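# Put phone on comic book, laptop on stand

## Task

Get the phone lying flat with all of it resting on the comic book, and get the laptop, shut, sitting on the laptop stand with its top side facing up and one of its long edges resting against the stand's lips; at the end neither gripper may be in contact with the phone or the laptop.

## Robot and tools

Robot: two arms, left_arm and right_arm, each ending in a two-finger gripper. Nothing may leave the table or be set down off it. A loose object may occasionally get a brief push from outside. Avoid dropping things, releasing parts that are still moving, slamming, striking hard or pushing very hard. Any arm stop, whatever its cause, is a fault to avoid. Never let the two arms hit or squeeze each other; closing one gripper on the other arm's fingers counts as that.

Frame: the scene frame has its origin at table height, halfway between the two arms' nominal bases; +z points up, +x points out over the table, and left_arm sits on the +y side (arm names do not match image sides). Real bases are offset from nominal; only a BASES line gives calibrated positions. Printed hand positions and orientations may be off by a few cm, more at long reach. The gripper's fingers point along its own +z and open and close along its own y. end_effector_position (m) is the point between the finger pads, about 1 cm short of the tips; end_effector_quat_wxyz is in w,x,y,z order.

Row layout, shared by execute_actions and move: 14 numbers, each from -1 to 1: left_arm dx, dy, dz, rx, ry, rz, opening, then right_arm in the same order. Both arms are always included. dx..rz are offsets, not poses: they count from that arm's Hand target as it stands when the action or move begins, along scene-frame axes, turning about the Hand target's position. Scale: 1.0 equals 0.6 m or 180 degrees. rx, ry, rz form a single rotation vector. A translation longer than 1.0 in total may be shortened along its direction. Opening is absolute: +1 fully open (0.094 m), -1 closed. Sending all six pose numbers as 0 re-requests the current Hand target; a 0 opening is itself a command, so repeat the current opening to keep a gripper unchanged.

execute_actions: actions is a list of actions; each action is a table of 1 to 15 rows, each row one 1/30 s step; if shorter than 15 rows, the final row repeats to fill 15 steps. Every row in an action counts from the action's starting Hand target, not from the row before; each new action starts again from the current Hand target, so resending an offset moves further. An empty list just returns state and images. cameras: list of names (cam_head_left, cam_head_right); omitted, null or ["all"] gives all, [] gives none; an unknown name voids the call.

move: target is one 14-number row or a list of up to 15 rows, all offsets from the same starting Hand targets. Grippers travel in straight lines, turning the short way, all paths ending together; minimum 0.5 s, capped at 10 s total. speed: m/s per arm path, 0.002 to 4.3, default 0.25 (turning up to twice that in rad/s); one value or one per target. blend: metres of corner rounding for list targets, one value or one per target; default 0. opening_speed: rate of opening change per second on the -1..1 scale, at least 0.2; use a low value to close gently on fragile items. blocking: false returns after about 0.5 s while the move continues. Paths do not avoid obstacles or the other arm; the gripper lags and strays more at speed and near full stretch; faster contact and targets deeper past contact press harder. Keep paths away from an arm's own base to avoid flipping its shoulder. Openings of the first target start immediately; changed openings of later targets are applied on arrival after everything is at rest. The result adds a "move:" line: ending (done, off_target, moving, held, fault) and limits (paced = pose clipped, held = checks withheld steps). An unnamed arm is done, within 10 mm and 2 degrees. Neither done nor off_target tells you about contact.

wait: seconds 0 to 10; arms hold their last command; a running move continues. stop: brakes a running move (needs braking room). zoom_image: camera (cam_head_left or cam_head_right) and region [x0, y0, x1, y1] in pixels, at most 504x504; images are 896x504, origin top-left. finished_scene: scene = the current scene's integer number; irreversible, call only when the goal holds and will stay so.

Behaviour: each step the commanded orientation is clipped to within 40 degrees of the measured one; position is favoured over orientation. Grippers often rest a centimetre or more short of target from friction and weight; resend zeros or the missing offset. An arm blocked by an object keeps pushing until commanded back past its gripper. Clearance checks may hold commands bringing arms too close, but not gripper-to-gripper contact.

Gripping: grip_measured uses the opening scale; empty it may read up to about 2.7 mm wide; on a hard part under full squeeze it reads up to about 3 mm narrower (or about 1.4 mm wider). Commanding about 0.05 below the first-touch reading (0.11+ for small or round parts) grips at full force, about 50 to 64 N per pad. To release, command well above grip_measured. grip_effort_nm: gripper motor effort, negative closing, with offset and friction; not pad force.

Readings: Joint velocities "within noise" means still. Joint torques include the arm's weight, have offsets and noise; entries 3 and 4 wrap at ±28 N m. Joint ranges (rad): waist -2.880..2.880, shoulder 0..3.142, elbow 0..3.019 (straight 2.964), wrist pitch -1.693..1.571, wrist yaw -1.571..1.571, wrist roll -2.094..2.094.

Heat: carrying loads, stretched arms or pushing at unreachable poses heats motors; MOTOR HOT appears at 85 °C; at 100 °C an OVER-TEMPERATURE FAULT drops that arm for 30-60 s or more, possibly without warning. Simulation keeps running while you write replies.

Each tool is called after "Call:" in YAML: its name, and indented under it one key for each argument.

## Session

Call:
execute_actions:
  actions: []

Scene clock: 0.00 s.
left_arm: end_effector_position=(+0.4917, +0.7724, +0.2723) grip_measured=+1.000 grip_effort_nm=n/a end_effector_quat_wxyz=(+0.538, +0.343, +0.763, +0.102) | right_arm: end_effector_position=(+0.0817, -0.5453, +0.1551) grip_measured=+1.000 grip_effort_nm=n/a end_effector_quat_wxyz=(-0.018, +0.931, +0.365, +0.017)
Joint positions: left_arm=[1.045 1.959 1.826 -0.901 1.086 1.589 0.094] | right_arm=[-1.159 1.068 0.818 -1.355 -0.035 1.239 0.094]
Joint velocities: within noise
Joint torques (N m): no reading
Motor temperatures (°C): left_arm=[23 25 27 24 28 25 28] | right_arm=[27 30 27 25 24 24 25]
Heat: left arm: hottest wrist yaw 28 °C; right arm: hottest shoulder 30 °C.
Hand target: left_arm +0.4939, +0.7763, +0.2941; +0.539, +0.352, +0.755, +0.121 | right_arm +0.0850, -0.5527, +0.1634; -0.006, +0.931, +0.366, +0.017
Tool commands: left_gripper/opening=+1.0 right_gripper/opening=+1.0

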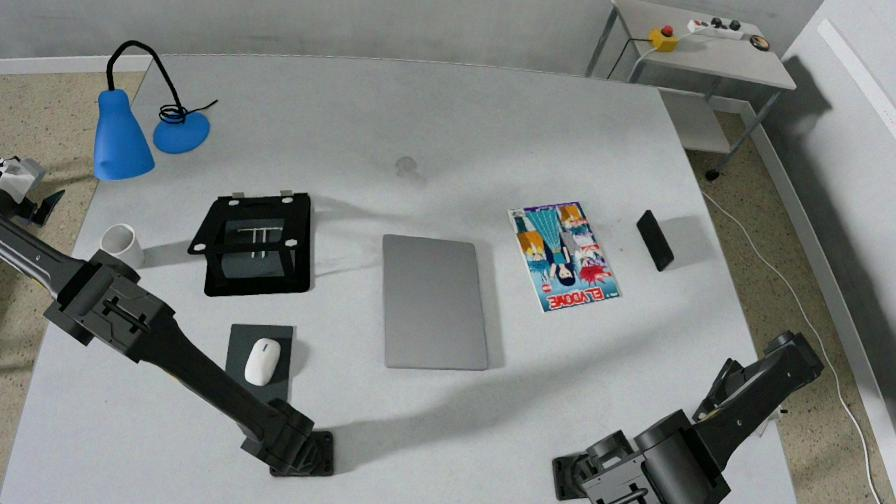

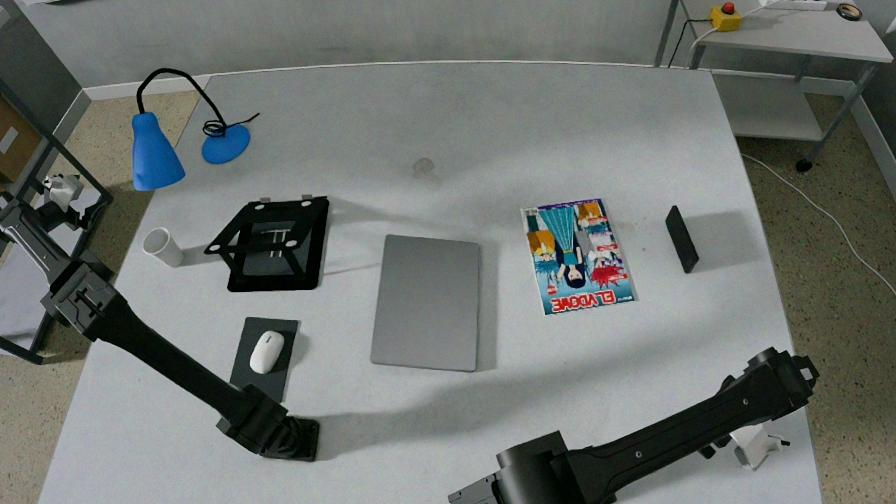

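Call:
zoom_image:
  camera: "cam_head_left"
  region: [180, 180, 340, 310]

Call:
zoom_image:
  camera: "cam_head_right"
  region: [190, 180, 350, 310]

Call:
zoom_image:
  camera: "cam_head_left"
  region: [360, 220, 520, 390]

Call:
zoom_image:
  camera: "cam_head_right"
  region: [500, 180, 720, 330]

Call:
zoom_image:
  camera: "cam_head_left"
  region: [500, 180, 720, 330]

Scaled by 3.150.

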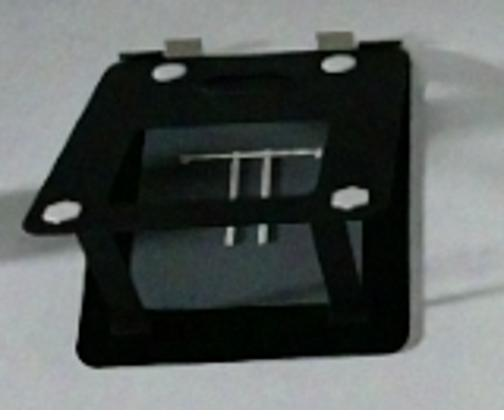

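Scaled by 3.150.

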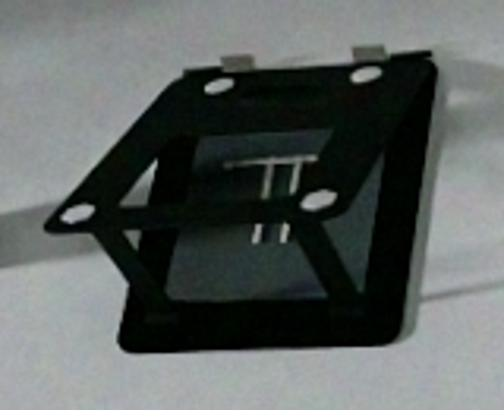

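Scaled by 2.965.

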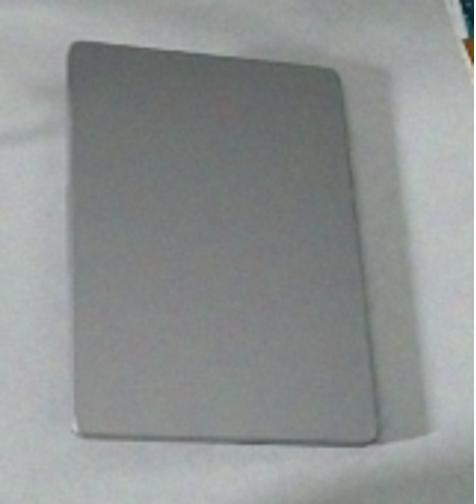

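Scaled by 2.291.

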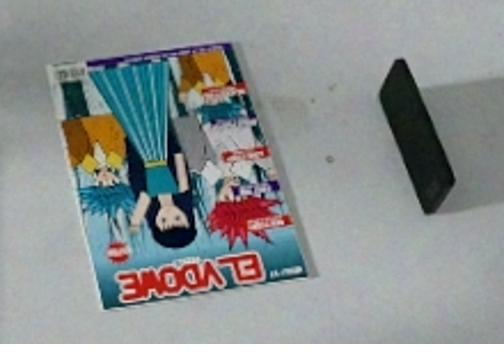

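Scaled by 2.291.

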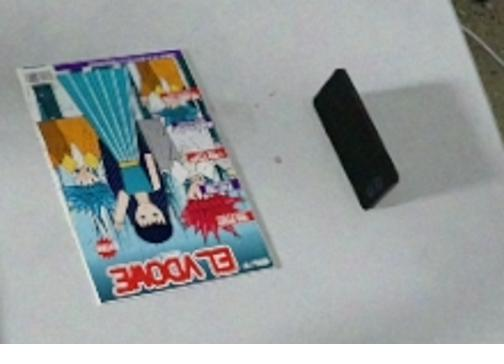

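Call:
move:
  target: [-0.323,-0.793,0.18,-0.084,0.375,0.245,1, 0.358,0.171,0.144,0,0,0.892,1]
  speed: 0.4

Scene clock: 43.87 s.
left_arm: end_effector_position=(+0.3038, +0.3053, +0.4048) grip_measured=+1.000 grip_effort_nm=0.017 end_effector_quat_wxyz=(+0.161, +0.000, +0.986, +0.040) | right_arm: end_effector_position=(+0.2818, -0.4468, +0.2332) grip_measured=+1.000 grip_effort_nm=-0.027 end_effector_quat_wxyz=(-0.031, -0.195, +0.980, +0.005)
Joint positions: left_arm=[0.195 0.94 1.374 -1.672 -0.006 0.224 0.094] | right_arm=[-0.407 1.266 1.178 -1.54 0.027 -0.792 0.094]
Joint velocities: within noise
Joint torques (N m): left_arm=[-2.02 -6.01 9.4 0.43 0.11 -0.08] | right_arm=[1.08 -9 12.75 -0.34 -0.07 0.09]
Motor temperatures (°C): left_arm=[23 28 31 24 28 24 27] | right_arm=[27 30 34 25 24 24 25]
Heat: left arm: hottest elbow 31 °C; right arm: hottest elbow 34 °C.
Hand target: left_arm +0.3002, +0.3006, +0.4022; -0.001, +0.000, +1.000, +0.000 | right_arm +0.2998, -0.4502, +0.2499; -0.018, -0.203, +0.979, -0.003
Off the commanded pose: left_arm 0.007 m, 19 deg | right_arm 0.025 m, 2 deg.
joint sent to its limit (left arm) — joint 4 (wrist pitch), lower limit. The joint targets are off in orientation, not in position.
move: off_target (left_arm, right_arm)

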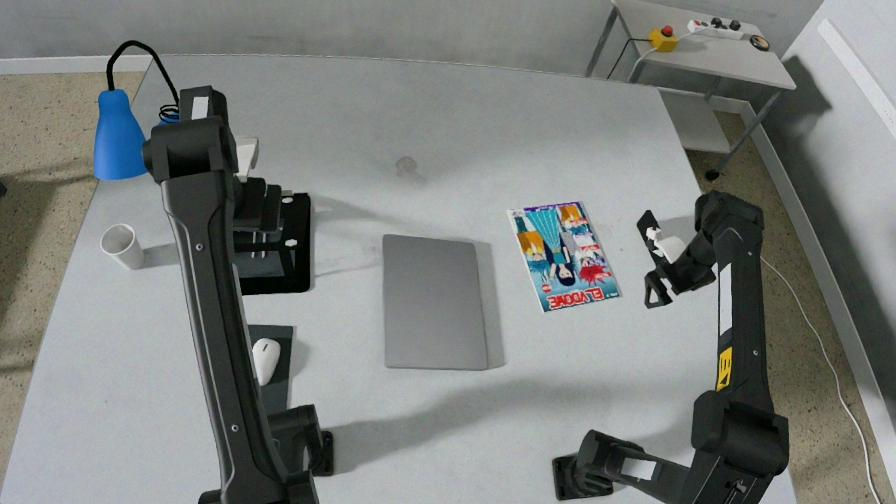

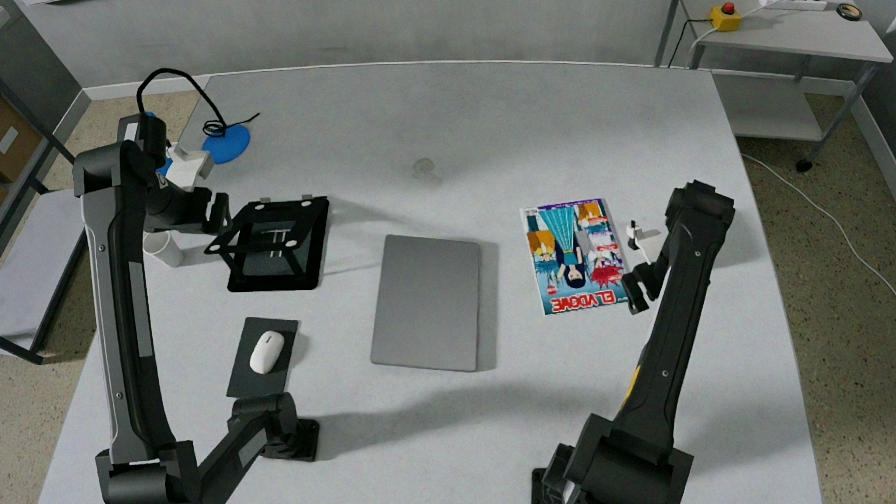

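Call:
move:
  target: [0, -0.3,-0.333,0,0,0,1, 0.2,-0.083,-0.083,0,0,0,1]
  speed: 0.4

Scene clock: 52.93 s.
left_arm: end_effector_position=(+0.2991, +0.1254, +0.2032) grip_measured=+1.000 grip_effort_nm=0.022 end_effector_quat_wxyz=(-0.006, -0.003, +1.000, +0.001) | right_arm: end_effector_position=(+0.3974, -0.4958, +0.1882) grip_measured=+1.000 grip_effort_nm=-0.027 end_effector_quat_wxyz=(-0.035, -0.195, +0.980, +0.008)
Joint positions: left_arm=[-0.438 1.119 0.983 -1.447 0.002 -0.415 0.094] | right_arm=[-0.407 1.616 1.425 -1.448 0.027 -0.793 0.094]
Joint velocities: within noise
Joint torques (N m): left_arm=[-2.73 -8 10.29 0.84 -0.09 -0.08] | right_arm=[1.14 -15.21 12.44 0.13 -0.07 0.09]
Motor temperatures (°C): left_arm=[23 28 32 24 28 24 27] | right_arm=[27 30 35 25 24 24 25]
Heat: left arm: hottest elbow 32 °C; right arm: hottest elbow 35 °C.
Hand target: left_arm +0.3001, +0.1205, +0.2024; -0.001, +0.000, +1.000, +0.000 | right_arm +0.4197, -0.5000, +0.2002; -0.018, -0.203, +0.979, -0.003
Off the commanded pose: left_arm 0.005 m, 1 deg | right_arm 0.026 m, 3 deg.
move: off_target (right_arm)

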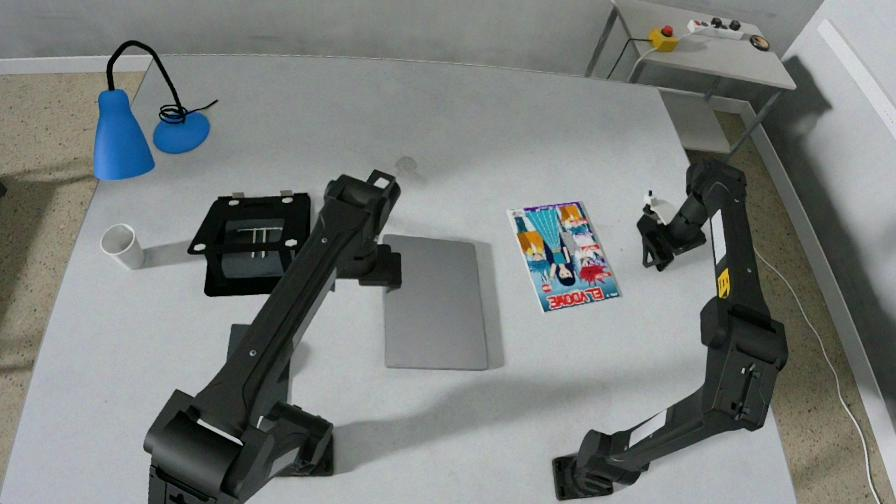

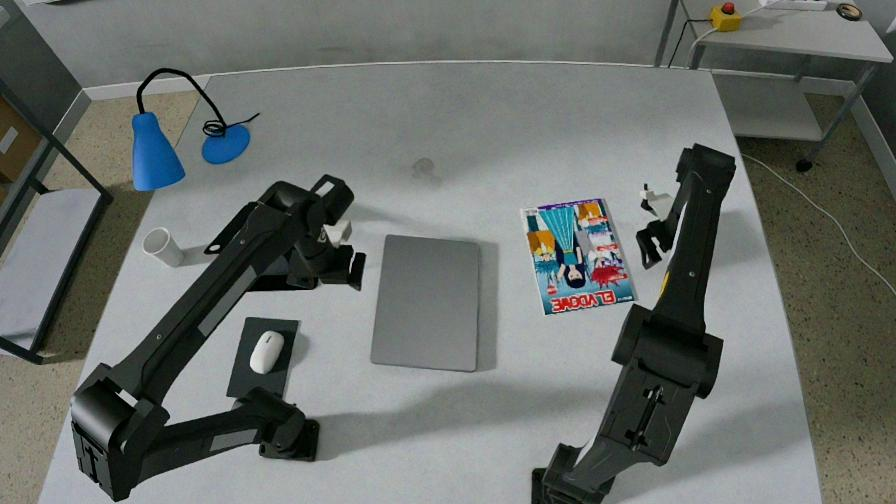

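Call:
move:
  target: [0, 0,-0.133,0,0,0,1, 0.117,-0.058,-0.075,0,0,0,1]
  speed: 0.3

Call:
zoom_image:
  camera: "cam_head_left"
  region: [600, 170, 720, 290]

Call:
zoom_image:
  camera: "cam_head_right"
  region: [610, 170, 730, 290]

Call:
zoom_image:
  camera: "cam_head_right"
  region: [300, 200, 460, 360]

Call:
zoom_image:
  camera: "cam_head_left"
  region: [300, 200, 460, 360]

Scene clock: 64.17 s.
left_arm: end_effector_position=(+0.3013, +0.1244, +0.1269) grip_measured=+1.000 grip_effort_nm=0.017 end_effector_quat_wxyz=(-0.001, -0.003, +1.000, -0.001) | right_arm: end_effector_position=(+0.4720, -0.5274, +0.1417) grip_measured=+1.000 grip_effort_nm=-0.022 end_effector_quat_wxyz=(-0.035, -0.200, +0.979, +0.007)
Joint positions: left_arm=[-0.438 1.173 0.817 -1.216 0.002 -0.415 0.094] | right_arm=[-0.407 1.848 1.613 -1.401 0.027 -0.803 0.094]
Joint velocities: within noise
Joint torques (N m): left_arm=[-2.96 -7.59 9.33 0.65 -0.1 -0.08] | right_arm=[0.44 -19.78 12.03 -0.12 -0.05 0.1]
Motor temperatures (°C): left_arm=[23 27 32 24 27 24 27] | right_arm=[27 31 36 25 24 24 25]
Heat: left arm: hottest elbow 32 °C; right arm: hottest elbow 36 °C.
Hand target: left_arm +0.3002, +0.1204, +0.1226; -0.001, +0.000, +1.000, +0.000 | right_arm +0.4899, -0.5348, +0.1549; -0.018, -0.203, +0.979, -0.003
Off the commanded pose: left_arm 0.006 m, 0 deg | right_arm 0.024 m, 2 deg.
move: off_target (right_arm)

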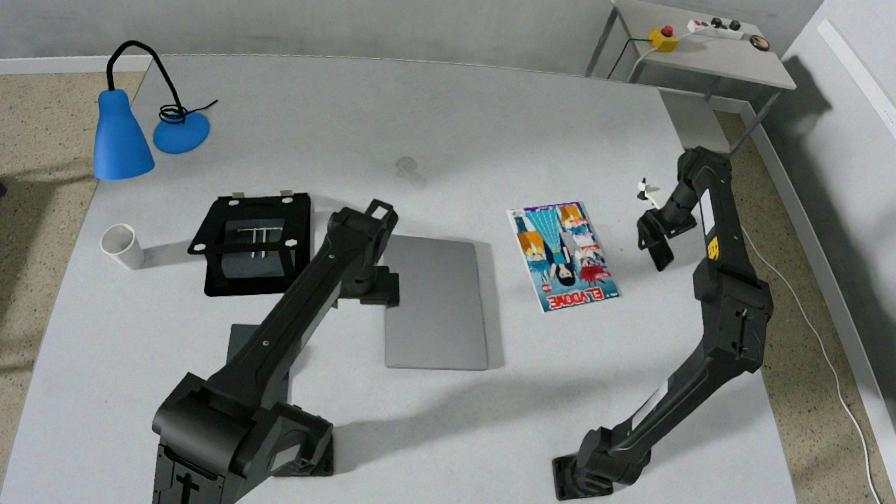

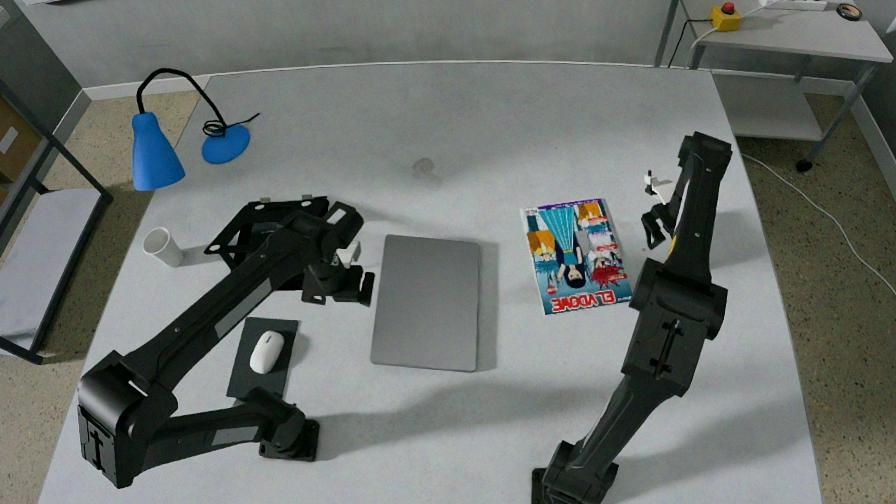

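Scaled by 4.200.

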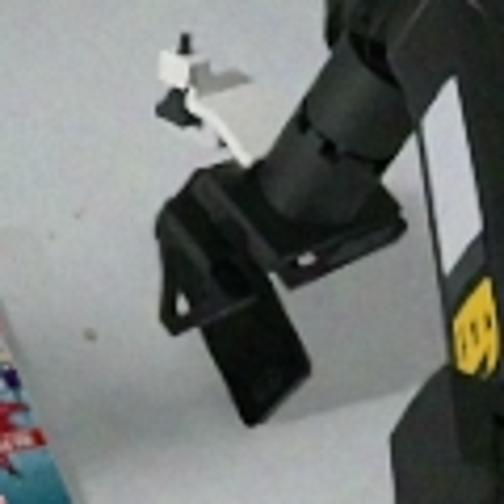

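Scaled by 4.200.

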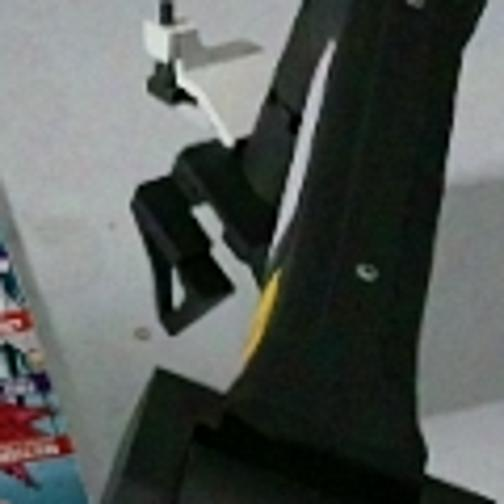

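Scaled by 3.150.

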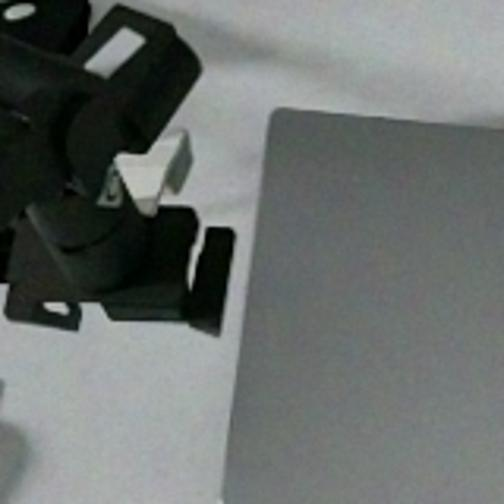

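Scaled by 3.150.

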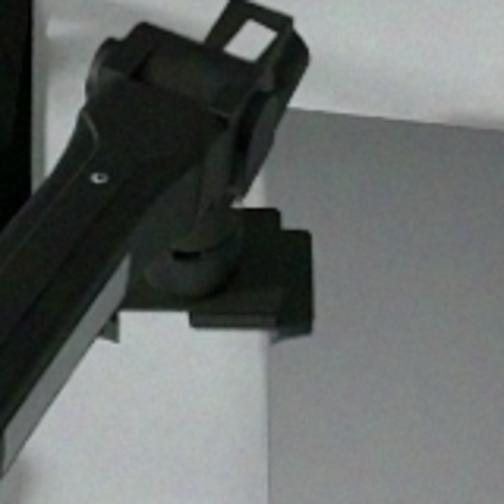

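Call:
move:
  target: [0, 0.1,0.133,0,0,0,1, 0.042,-0.058,-0.05,0,0,0,1]
  speed: 0.3

Call:
zoom_image:
  camera: "cam_head_left"
  region: [600, 170, 720, 290]

Call:
zoom_image:
  camera: "cam_head_right"
  region: [610, 170, 730, 290]

Scene clock: 71.10 s.
left_arm: end_effector_position=(+0.2808, +0.1815, +0.1769) grip_measured=+1.000 grip_effort_nm=0.022 end_effector_quat_wxyz=(-0.029, +0.003, +1.000, +0.009) | right_arm: end_effector_position=(+0.4979, -0.5563, +0.1166) grip_measured=+1.000 grip_effort_nm=-0.022 end_effector_quat_wxyz=(-0.034, -0.204, +0.978, +0.008)
Joint positions: left_arm=[-0.269 1.063 0.873 -1.44 -0.003 -0.235 0.094] | right_arm=[-0.435 1.956 1.708 -1.386 0.027 -0.839 0.094]
Joint velocities: within noise
Joint torques (N m): left_arm=[-0.62 -6.65 16.28 -0.23 0.08 0.12] | right_arm=[-0.15 -20.95 12.01 0.12 -0.02 0.08]
Motor temperatures (°C): left_arm=[23 27 32 24 27 24 27] | right_arm=[27 32 38 25 24 24 25]
Heat: left arm: hottest elbow 32 °C; right arm: hottest elbow 38 °C.
Hand target: left_arm +0.3001, +0.1805, +0.2024; -0.001, +0.000, +1.000, +0.000 | right_arm +0.5152, -0.5695, +0.1249; -0.018, -0.203, +0.979, -0.003
Off the commanded pose: left_arm 0.032 m, 3 deg | right_arm 0.023 m, 2 deg.
move: off_target (left_arm, right_arm)

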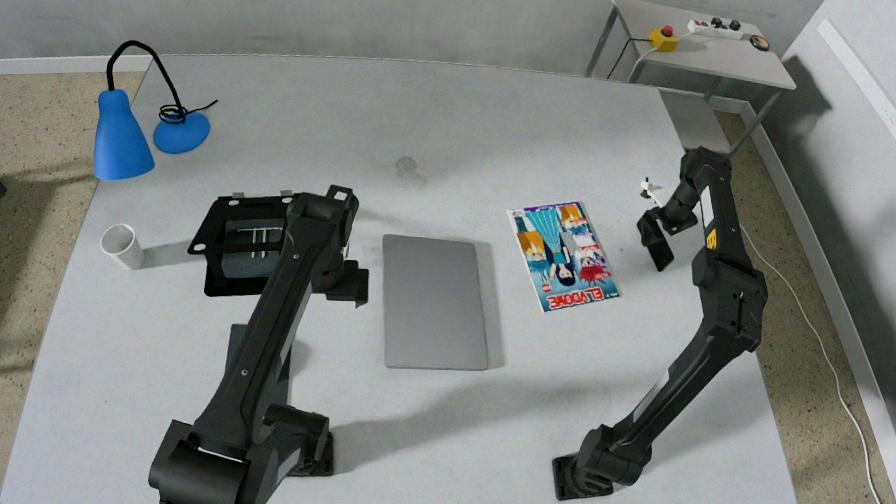

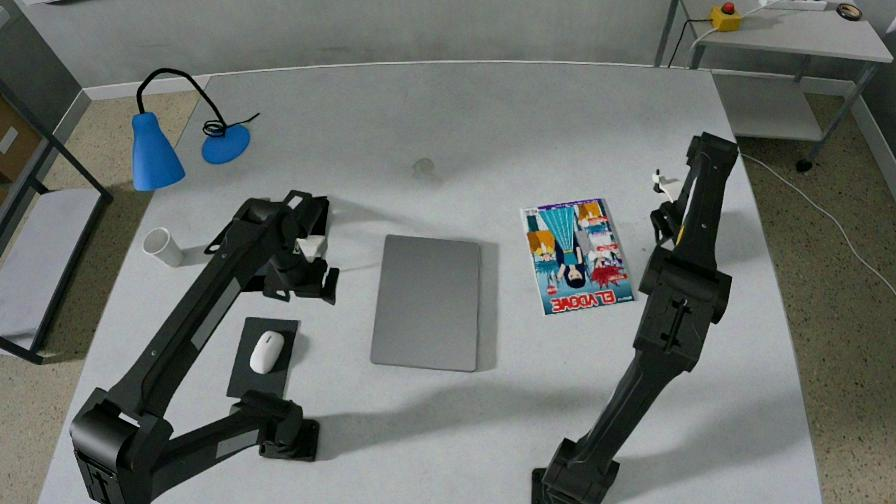

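Scaled by 4.200.

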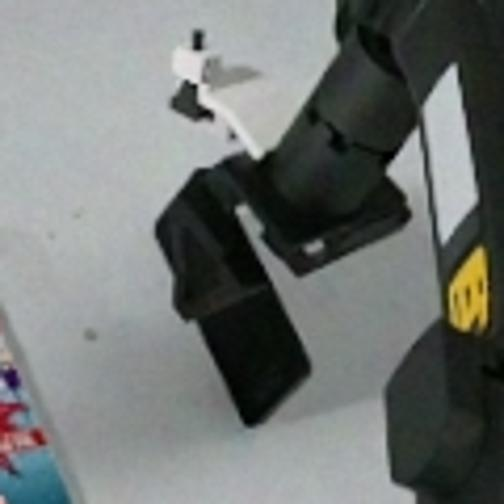

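Scaled by 4.200.

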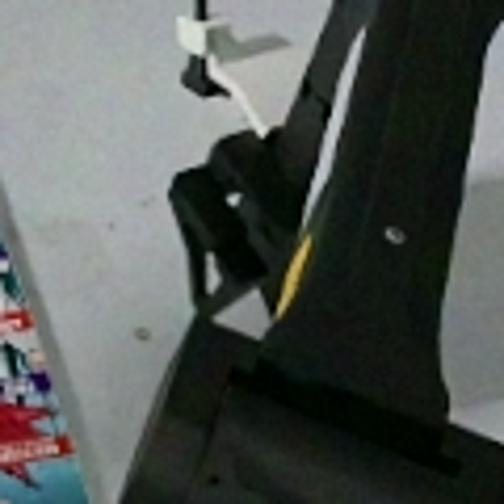

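Call:
move:
  target: [0,0,0,0,0,0,1, 0,0,0.1,0,0,0,-1]
  speed: 0.3

Call:
zoom_image:
  camera: "cam_head_left"
  region: [600, 170, 720, 290]

Call:
zoom_image:
  camera: "cam_head_right"
  region: [610, 170, 730, 290]

Scene clock: 88.47 s.
left_arm: end_effector_position=(+0.2808, +0.1815, +0.1769) grip_measured=+1.000 grip_effort_nm=0.022 end_effector_quat_wxyz=(-0.029, +0.003, +1.000, +0.009) | right_arm: end_effector_position=(+0.5024, -0.5583, +0.1607) grip_measured=-0.991 grip_effort_nm=-0.491 end_effector_quat_wxyz=(-0.040, -0.204, +0.978, +0.012)
Joint positions: left_arm=[-0.269 1.063 0.873 -1.44 -0.003 -0.234 0.094] | right_arm=[-0.435 1.956 1.825 -1.518 0.027 -0.84 0]
Joint velocities: within noise
Joint torques (N m): left_arm=[-0.67 -7.36 16.43 -0.1 0.05 0.11] | right_arm=[-0.09 -23.41 12.59 -0.43 -0.01 0.09]
Motor temperatures (°C): left_arm=[23 26 33 24 27 24 27] | right_arm=[27 34 40 25 24 23 25]
Heat: left arm: hottest elbow 33 °C; right arm: hottest elbow 40 °C.
Hand target: left_arm +0.3001, +0.1805, +0.2024; -0.001, +0.000, +1.000, +0.000 | right_arm +0.5152, -0.5695, +0.1850; -0.018, -0.203, +0.979, -0.003
Off the commanded pose: left_arm 0.032 m, 3 deg | right_arm 0.030 m, 3 deg.
move: off_target (left_arm, right_arm)

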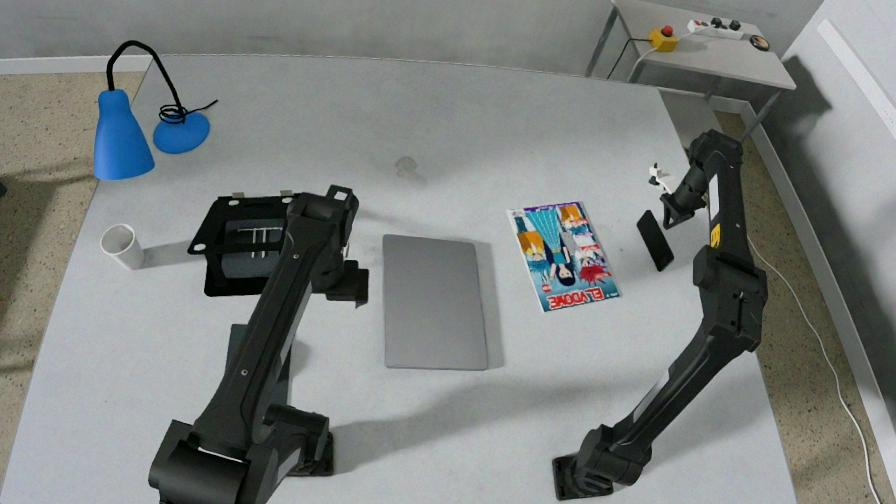

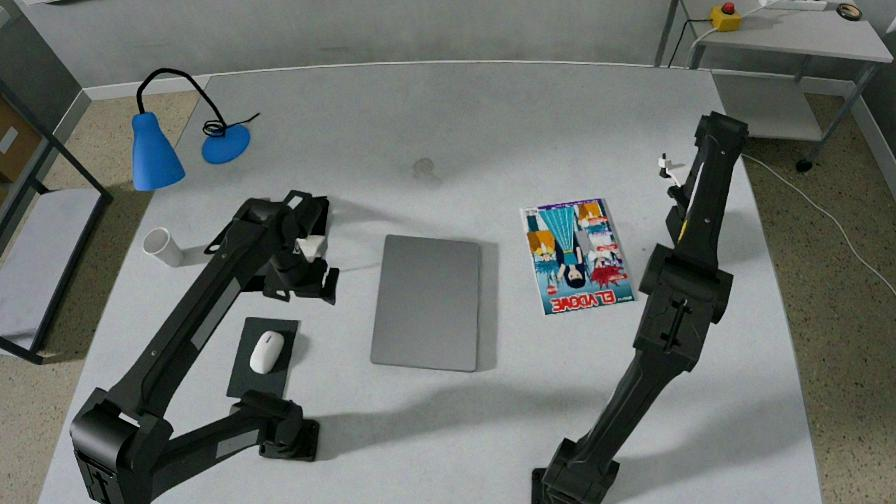

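Scaled by 4.200.

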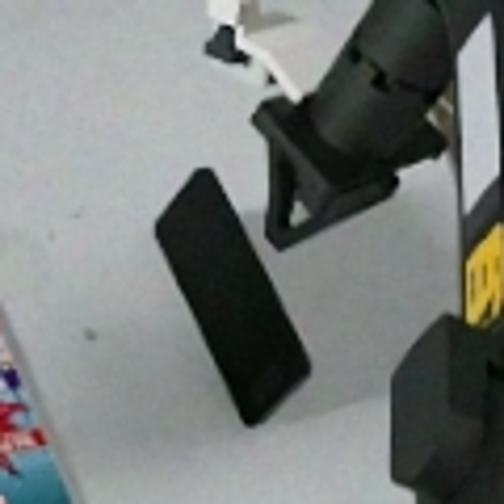

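Scaled by 4.200.

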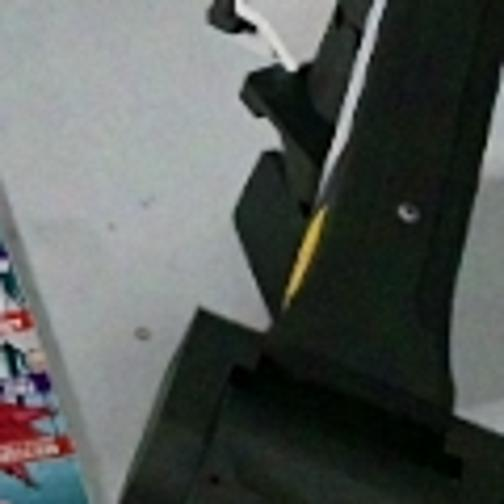

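Call:
move:
  target: [0,0,0,0,0,0,1, 0.033,-0.031,-0.117,0,0,0,1]
  speed: 0.2

Call:
zoom_image:
  camera: "cam_head_left"
  region: [600, 170, 720, 290]

Call:
zoom_image:
  camera: "cam_head_right"
  region: [610, 170, 730, 290]

Scene clock: 102.47 s.
left_arm: end_effector_position=(+0.2808, +0.1815, +0.1769) grip_measured=+1.000 grip_effort_nm=0.017 end_effector_quat_wxyz=(-0.029, +0.003, +1.000, +0.009) | right_arm: end_effector_position=(+0.5234, -0.5751, +0.1104) grip_measured=+0.999 grip_effort_nm=0.071 end_effector_quat_wxyz=(-0.031, -0.205, +0.978, +0.006)
Joint positions: left_arm=[-0.269 1.063 0.873 -1.44 -0.003 -0.234 0.094] | right_arm=[-0.445 2.04 1.825 -1.413 0.027 -0.852 0.094]
Joint velocities: within noise
Joint torques (N m): left_arm=[-0.21 -7 16.47 -0.23 0.1 0.1] | right_arm=[-0.32 -22.53 11.14 0.34 0 0.09]
Motor temperatures (°C): left_arm=[23 26 34 24 27 24 27] | right_arm=[27 36 40 25 24 23 25]
Heat: left arm: hottest elbow 34 °C; right arm: hottest elbow 40 °C.
Hand target: left_arm +0.3001, +0.1805, +0.2024; -0.001, +0.000, +1.000, +0.000 | right_arm +0.5350, -0.5881, +0.1148; -0.018, -0.203, +0.979, -0.003
Off the commanded pose: left_arm 0.032 m, 3 deg | right_arm 0.018 m, 2 deg.
move: off_target (left_arm, right_arm)

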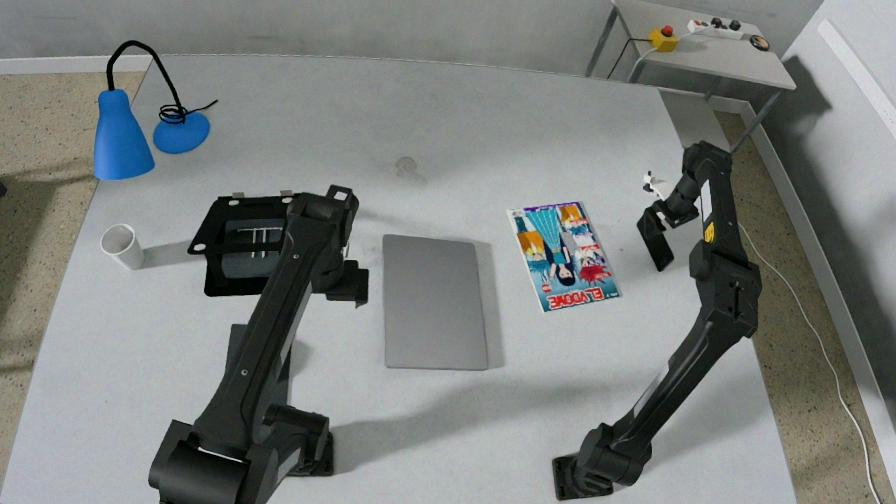

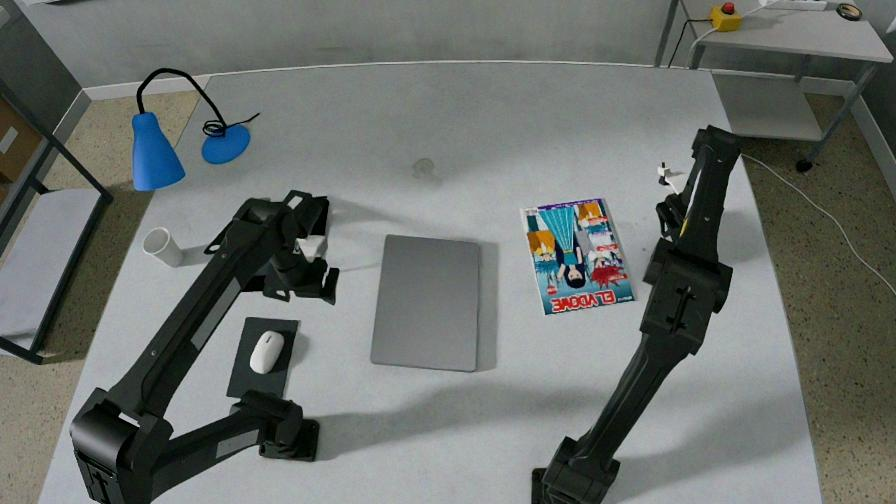

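Scaled by 4.200.

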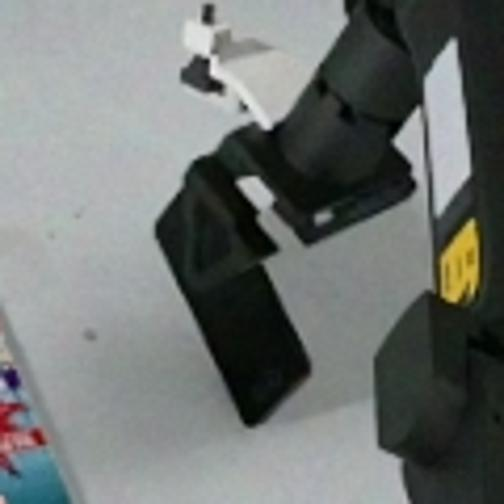

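Scaled by 4.200.

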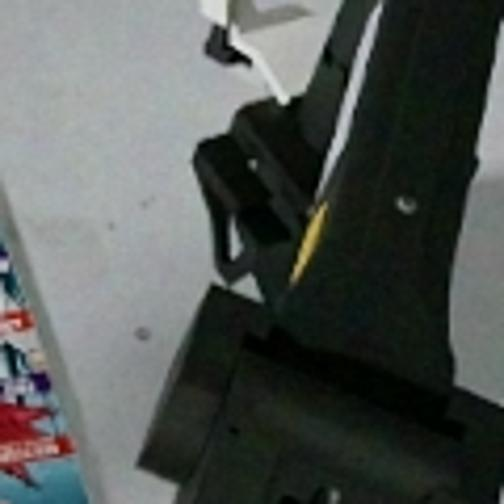

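Call:
zoom_image:
  camera: "cam_head_left"
  region: [630, 200, 700, 270]

Call:
move:
  target: [0,0,0,0,0,0,1, 0,0,0,0,0,0,0]
  speed: 0.2
  cameras: ["cam_head_left"]

Call:
zoom_image:
  camera: "cam_head_left"
  region: [630, 200, 700, 270]

Scaled by 7.200.

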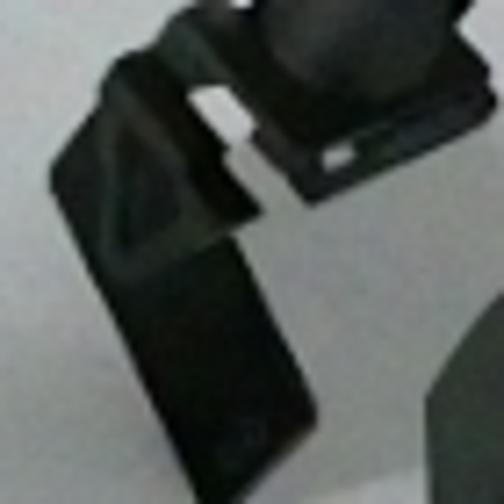

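Scene clock: 116.07 s.
left_arm: end_effector_position=(+0.2808, +0.1815, +0.1769) grip_measured=+1.000 grip_effort_nm=0.017 end_effector_quat_wxyz=(-0.029, +0.003, +1.000, +0.009) | right_arm: end_effector_position=(+0.5234, -0.5751, +0.1104) grip_measured=+0.002 grip_effort_nm=-0.081 end_effector_quat_wxyz=(-0.031, -0.205, +0.978, +0.006)
Joint positions: left_arm=[-0.269 1.063 0.873 -1.44 -0.003 -0.234 0.094] | right_arm=[-0.445 2.04 1.825 -1.413 0.027 -0.853 0.047]
Joint velocities: within noise
Joint torques (N m): left_arm=[-0.5 -7.12 16.5 -0.08 0.06 0.12] | right_arm=[-0.32 -22.59 11.04 0.34 -0.01 0.09]
Motor temperatures (°C): left_arm=[23 26 35 24 27 24 27] | right_arm=[27 37 40 25 24 23 25]
Heat: left arm: hottest elbow 35 °C; right arm: hottest elbow 40 °C.
Hand target: left_arm +0.3001, +0.1805, +0.2024; -0.001, +0.000, +1.000, +0.000 | right_arm +0.5350, -0.5881, +0.1148; -0.018, -0.203, +0.979, -0.003
Off the commanded pose: left_arm 0.032 m, 3 deg | right_arm 0.018 m, 2 deg.
move: off_target (left_arm, right_arm)
Images, in order (width x height): cam_head_left 896x504.

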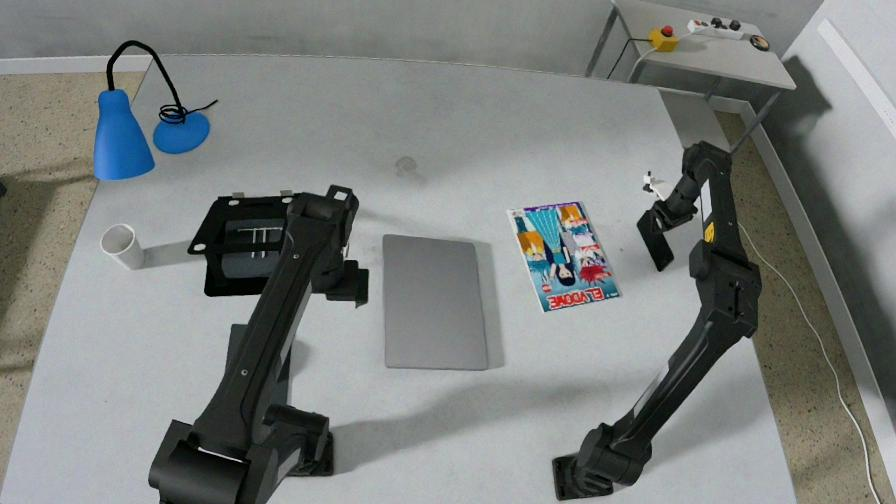

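Scaled by 7.200.

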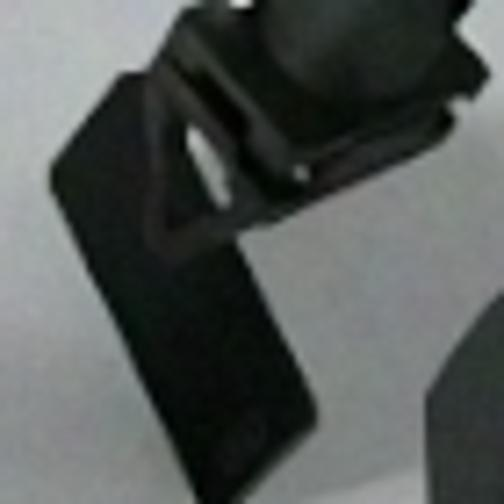

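Call:
move:
  target: [0,0,0,0,0,0,1, 0.033,-0.03,-0.02,0,0,0,1]
  speed: 0.2
  cameras: ["cam_head_left"]

Call:
zoom_image:
  camera: "cam_head_left"
  region: [630, 200, 700, 270]

Scene clock: 125.57 s.
left_arm: end_effector_position=(+0.2808, +0.1815, +0.1769) grip_measured=+1.000 grip_effort_nm=0.022 end_effector_quat_wxyz=(-0.029, +0.003, +1.000, +0.009) | right_arm: end_effector_position=(+0.5429, -0.5929, +0.0992) grip_measured=+0.999 grip_effort_nm=0.071 end_effector_quat_wxyz=(-0.025, -0.205, +0.979, +0.002)
Joint positions: left_arm=[-0.269 1.063 0.873 -1.44 -0.003 -0.234 0.094] | right_arm=[-0.458 2.109 1.909 -1.413 0.027 -0.864 0.094]
Joint velocities: within noise
Joint torques (N m): left_arm=[-0.56 -6.83 16.23 -0.23 0.08 0.13] | right_arm=[-0.32 -22.48 12.53 -0.34 0 0.09]
Motor temperatures (°C): left_arm=[23 26 36 24 27 24 27] | right_arm=[27 38 40 25 24 23 25]
Heat: left arm: hottest elbow 36 °C; right arm: hottest elbow 40 °C.
Hand target: left_arm +0.3001, +0.1805, +0.2024; -0.001, +0.000, +1.000, +0.000 | right_arm +0.5547, -0.6060, +0.1028; -0.018, -0.203, +0.979, -0.003
Off the commanded pose: left_arm 0.032 m, 3 deg | right_arm 0.018 m, 1 deg.
move: off_target (left_arm, right_arm)
Images, in order (width x height): cam_head_left 896x504.

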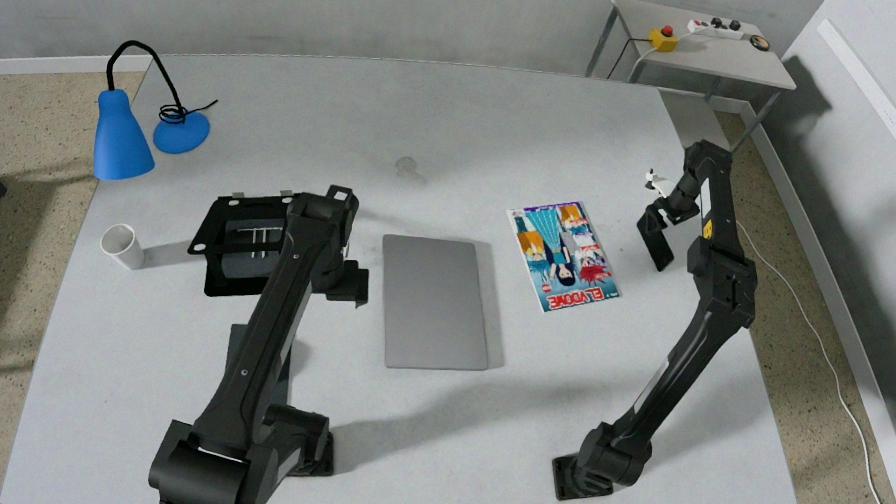

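Scaled by 7.200.

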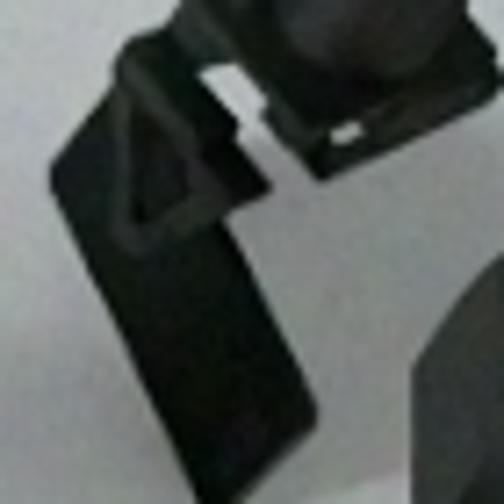

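Call:
move:
  target: [0,0,0,0,0,0,1, 0,-0.005,-0.067,0,0,0,1]
  speed: 0.1
  cameras: ["cam_head_left"]

Call:
zoom_image:
  camera: "cam_head_left"
  region: [630, 200, 700, 270]

Scene clock: 128.90 s.
left_arm: end_effector_position=(+0.2808, +0.1815, +0.1769) grip_measured=+1.000 grip_effort_nm=0.022 end_effector_quat_wxyz=(-0.029, +0.003, +1.000, +0.009) | right_arm: end_effector_position=(+0.5550, -0.5999, +0.0793) grip_measured=+0.999 grip_effort_nm=0.066 end_effector_quat_wxyz=(-0.013, -0.206, +0.979, -0.007)
Joint positions: left_arm=[-0.269 1.063 0.873 -1.44 -0.003 -0.234 0.094] | right_arm=[-0.459 2.14 1.909 -1.351 0.027 -0.868 0.094]
Joint velocities: within noise
Joint torques (N m): left_arm=[-0.38 -6.18 16.44 -0.27 0.06 0.07] | right_arm=[-0.44 -22.95 8.57 0.51 -0.01 0.11]
Motor temperatures (°C): left_arm=[23 26 36 24 27 24 27] | right_arm=[27 38 40 25 24 23 25]
Heat: left arm: hottest elbow 36 °C; right arm: hottest elbow 40 °C.
Hand target: left_arm +0.3001, +0.1805, +0.2024; -0.001, +0.000, +1.000, +0.000 | right_arm +0.5547, -0.6090, +0.0626; -0.018, -0.203, +0.979, -0.003
Off the commanded pose: left_arm 0.032 m, 3 deg | right_arm 0.019 m, 1 deg.
move: off_target (left_arm, right_arm)
Images, in order (width x height): cam_head_left 896x504.

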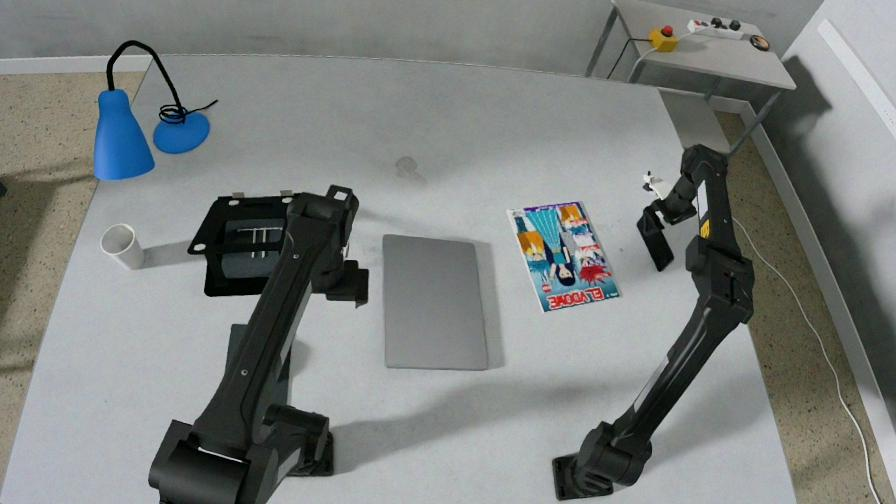

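Scaled by 7.200.

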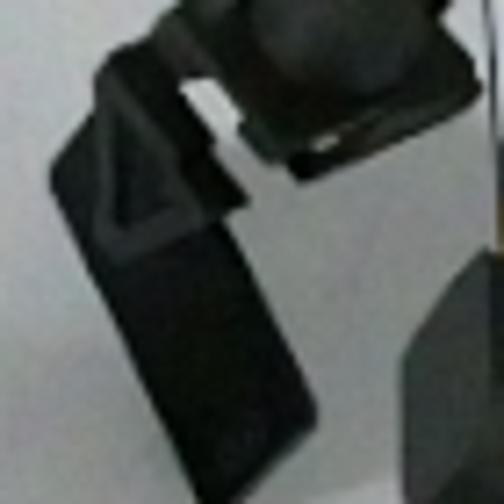

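Call:
move:
  target: [0,0,0,0,0,0,1, -0.017,-0.01,-0.05,0,0,0,1]
  speed: 0.1
  cameras: ["cam_head_left"]

Call:
zoom_image:
  camera: "cam_head_left"
  region: [630, 200, 700, 270]

Scene clock: 134.90 s.
left_arm: end_effector_position=(+0.2808, +0.1815, +0.1769) grip_measured=+1.000 grip_effort_nm=0.022 end_effector_quat_wxyz=(-0.029, +0.003, +1.000, +0.009) | right_arm: end_effector_position=(+0.5508, -0.6106, +0.0569) grip_measured=+0.999 grip_effort_nm=0.061 end_effector_quat_wxyz=(-0.005, -0.204, +0.979, -0.013)
Joint positions: left_arm=[-0.269 1.063 0.873 -1.44 -0.003 -0.234 0.094] | right_arm=[-0.477 2.146 1.859 -1.275 0.027 -0.883 0.094]
Joint velocities: within noise
Joint torques (N m): left_arm=[-0.44 -7 16.5 -0.23 0.07 0.12] | right_arm=[-0.32 -23.3 7.05 0.5 0 0.09]
Motor temperatures (°C): left_arm=[23 26 36 24 27 24 27] | right_arm=[27 37 39 25 24 23 25]
Heat: left arm: hottest elbow 36 °C; right arm: hottest elbow 39 °C.
Hand target: left_arm +0.3001, +0.1805, +0.2024; -0.001, +0.000, +1.000, +0.000 | right_arm +0.5446, -0.6150, +0.0326; -0.018, -0.203, +0.979, -0.003
Off the commanded pose: left_arm 0.032 m, 3 deg | right_arm 0.026 m, 2 deg.
move: off_target (left_arm, right_arm)
Images, in order (width x height): cam_head_left 896x504.

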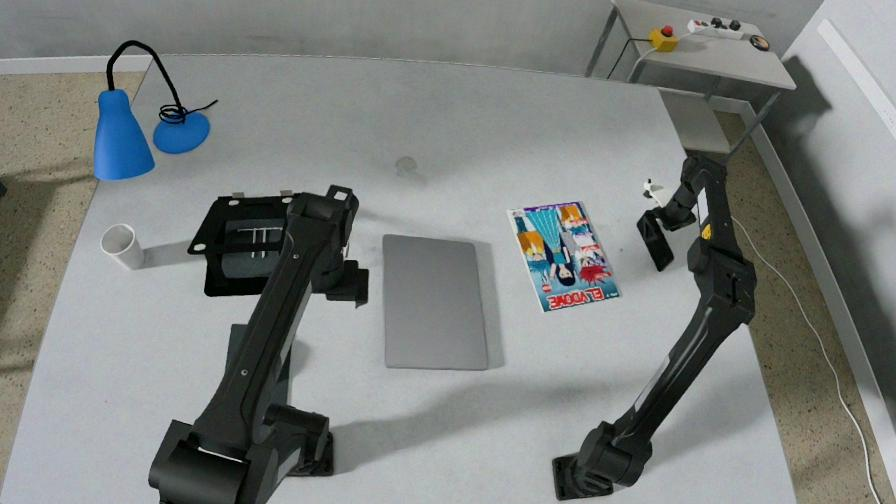

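Scaled by 7.200.

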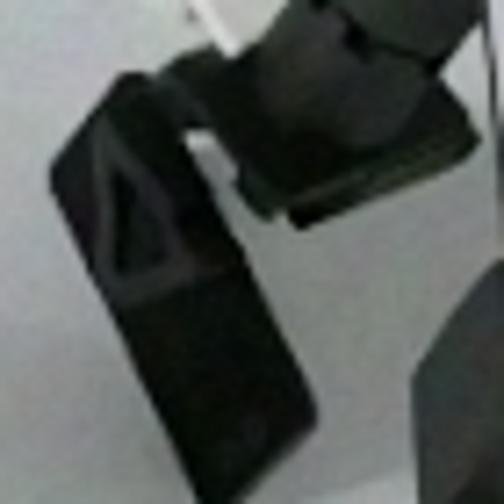

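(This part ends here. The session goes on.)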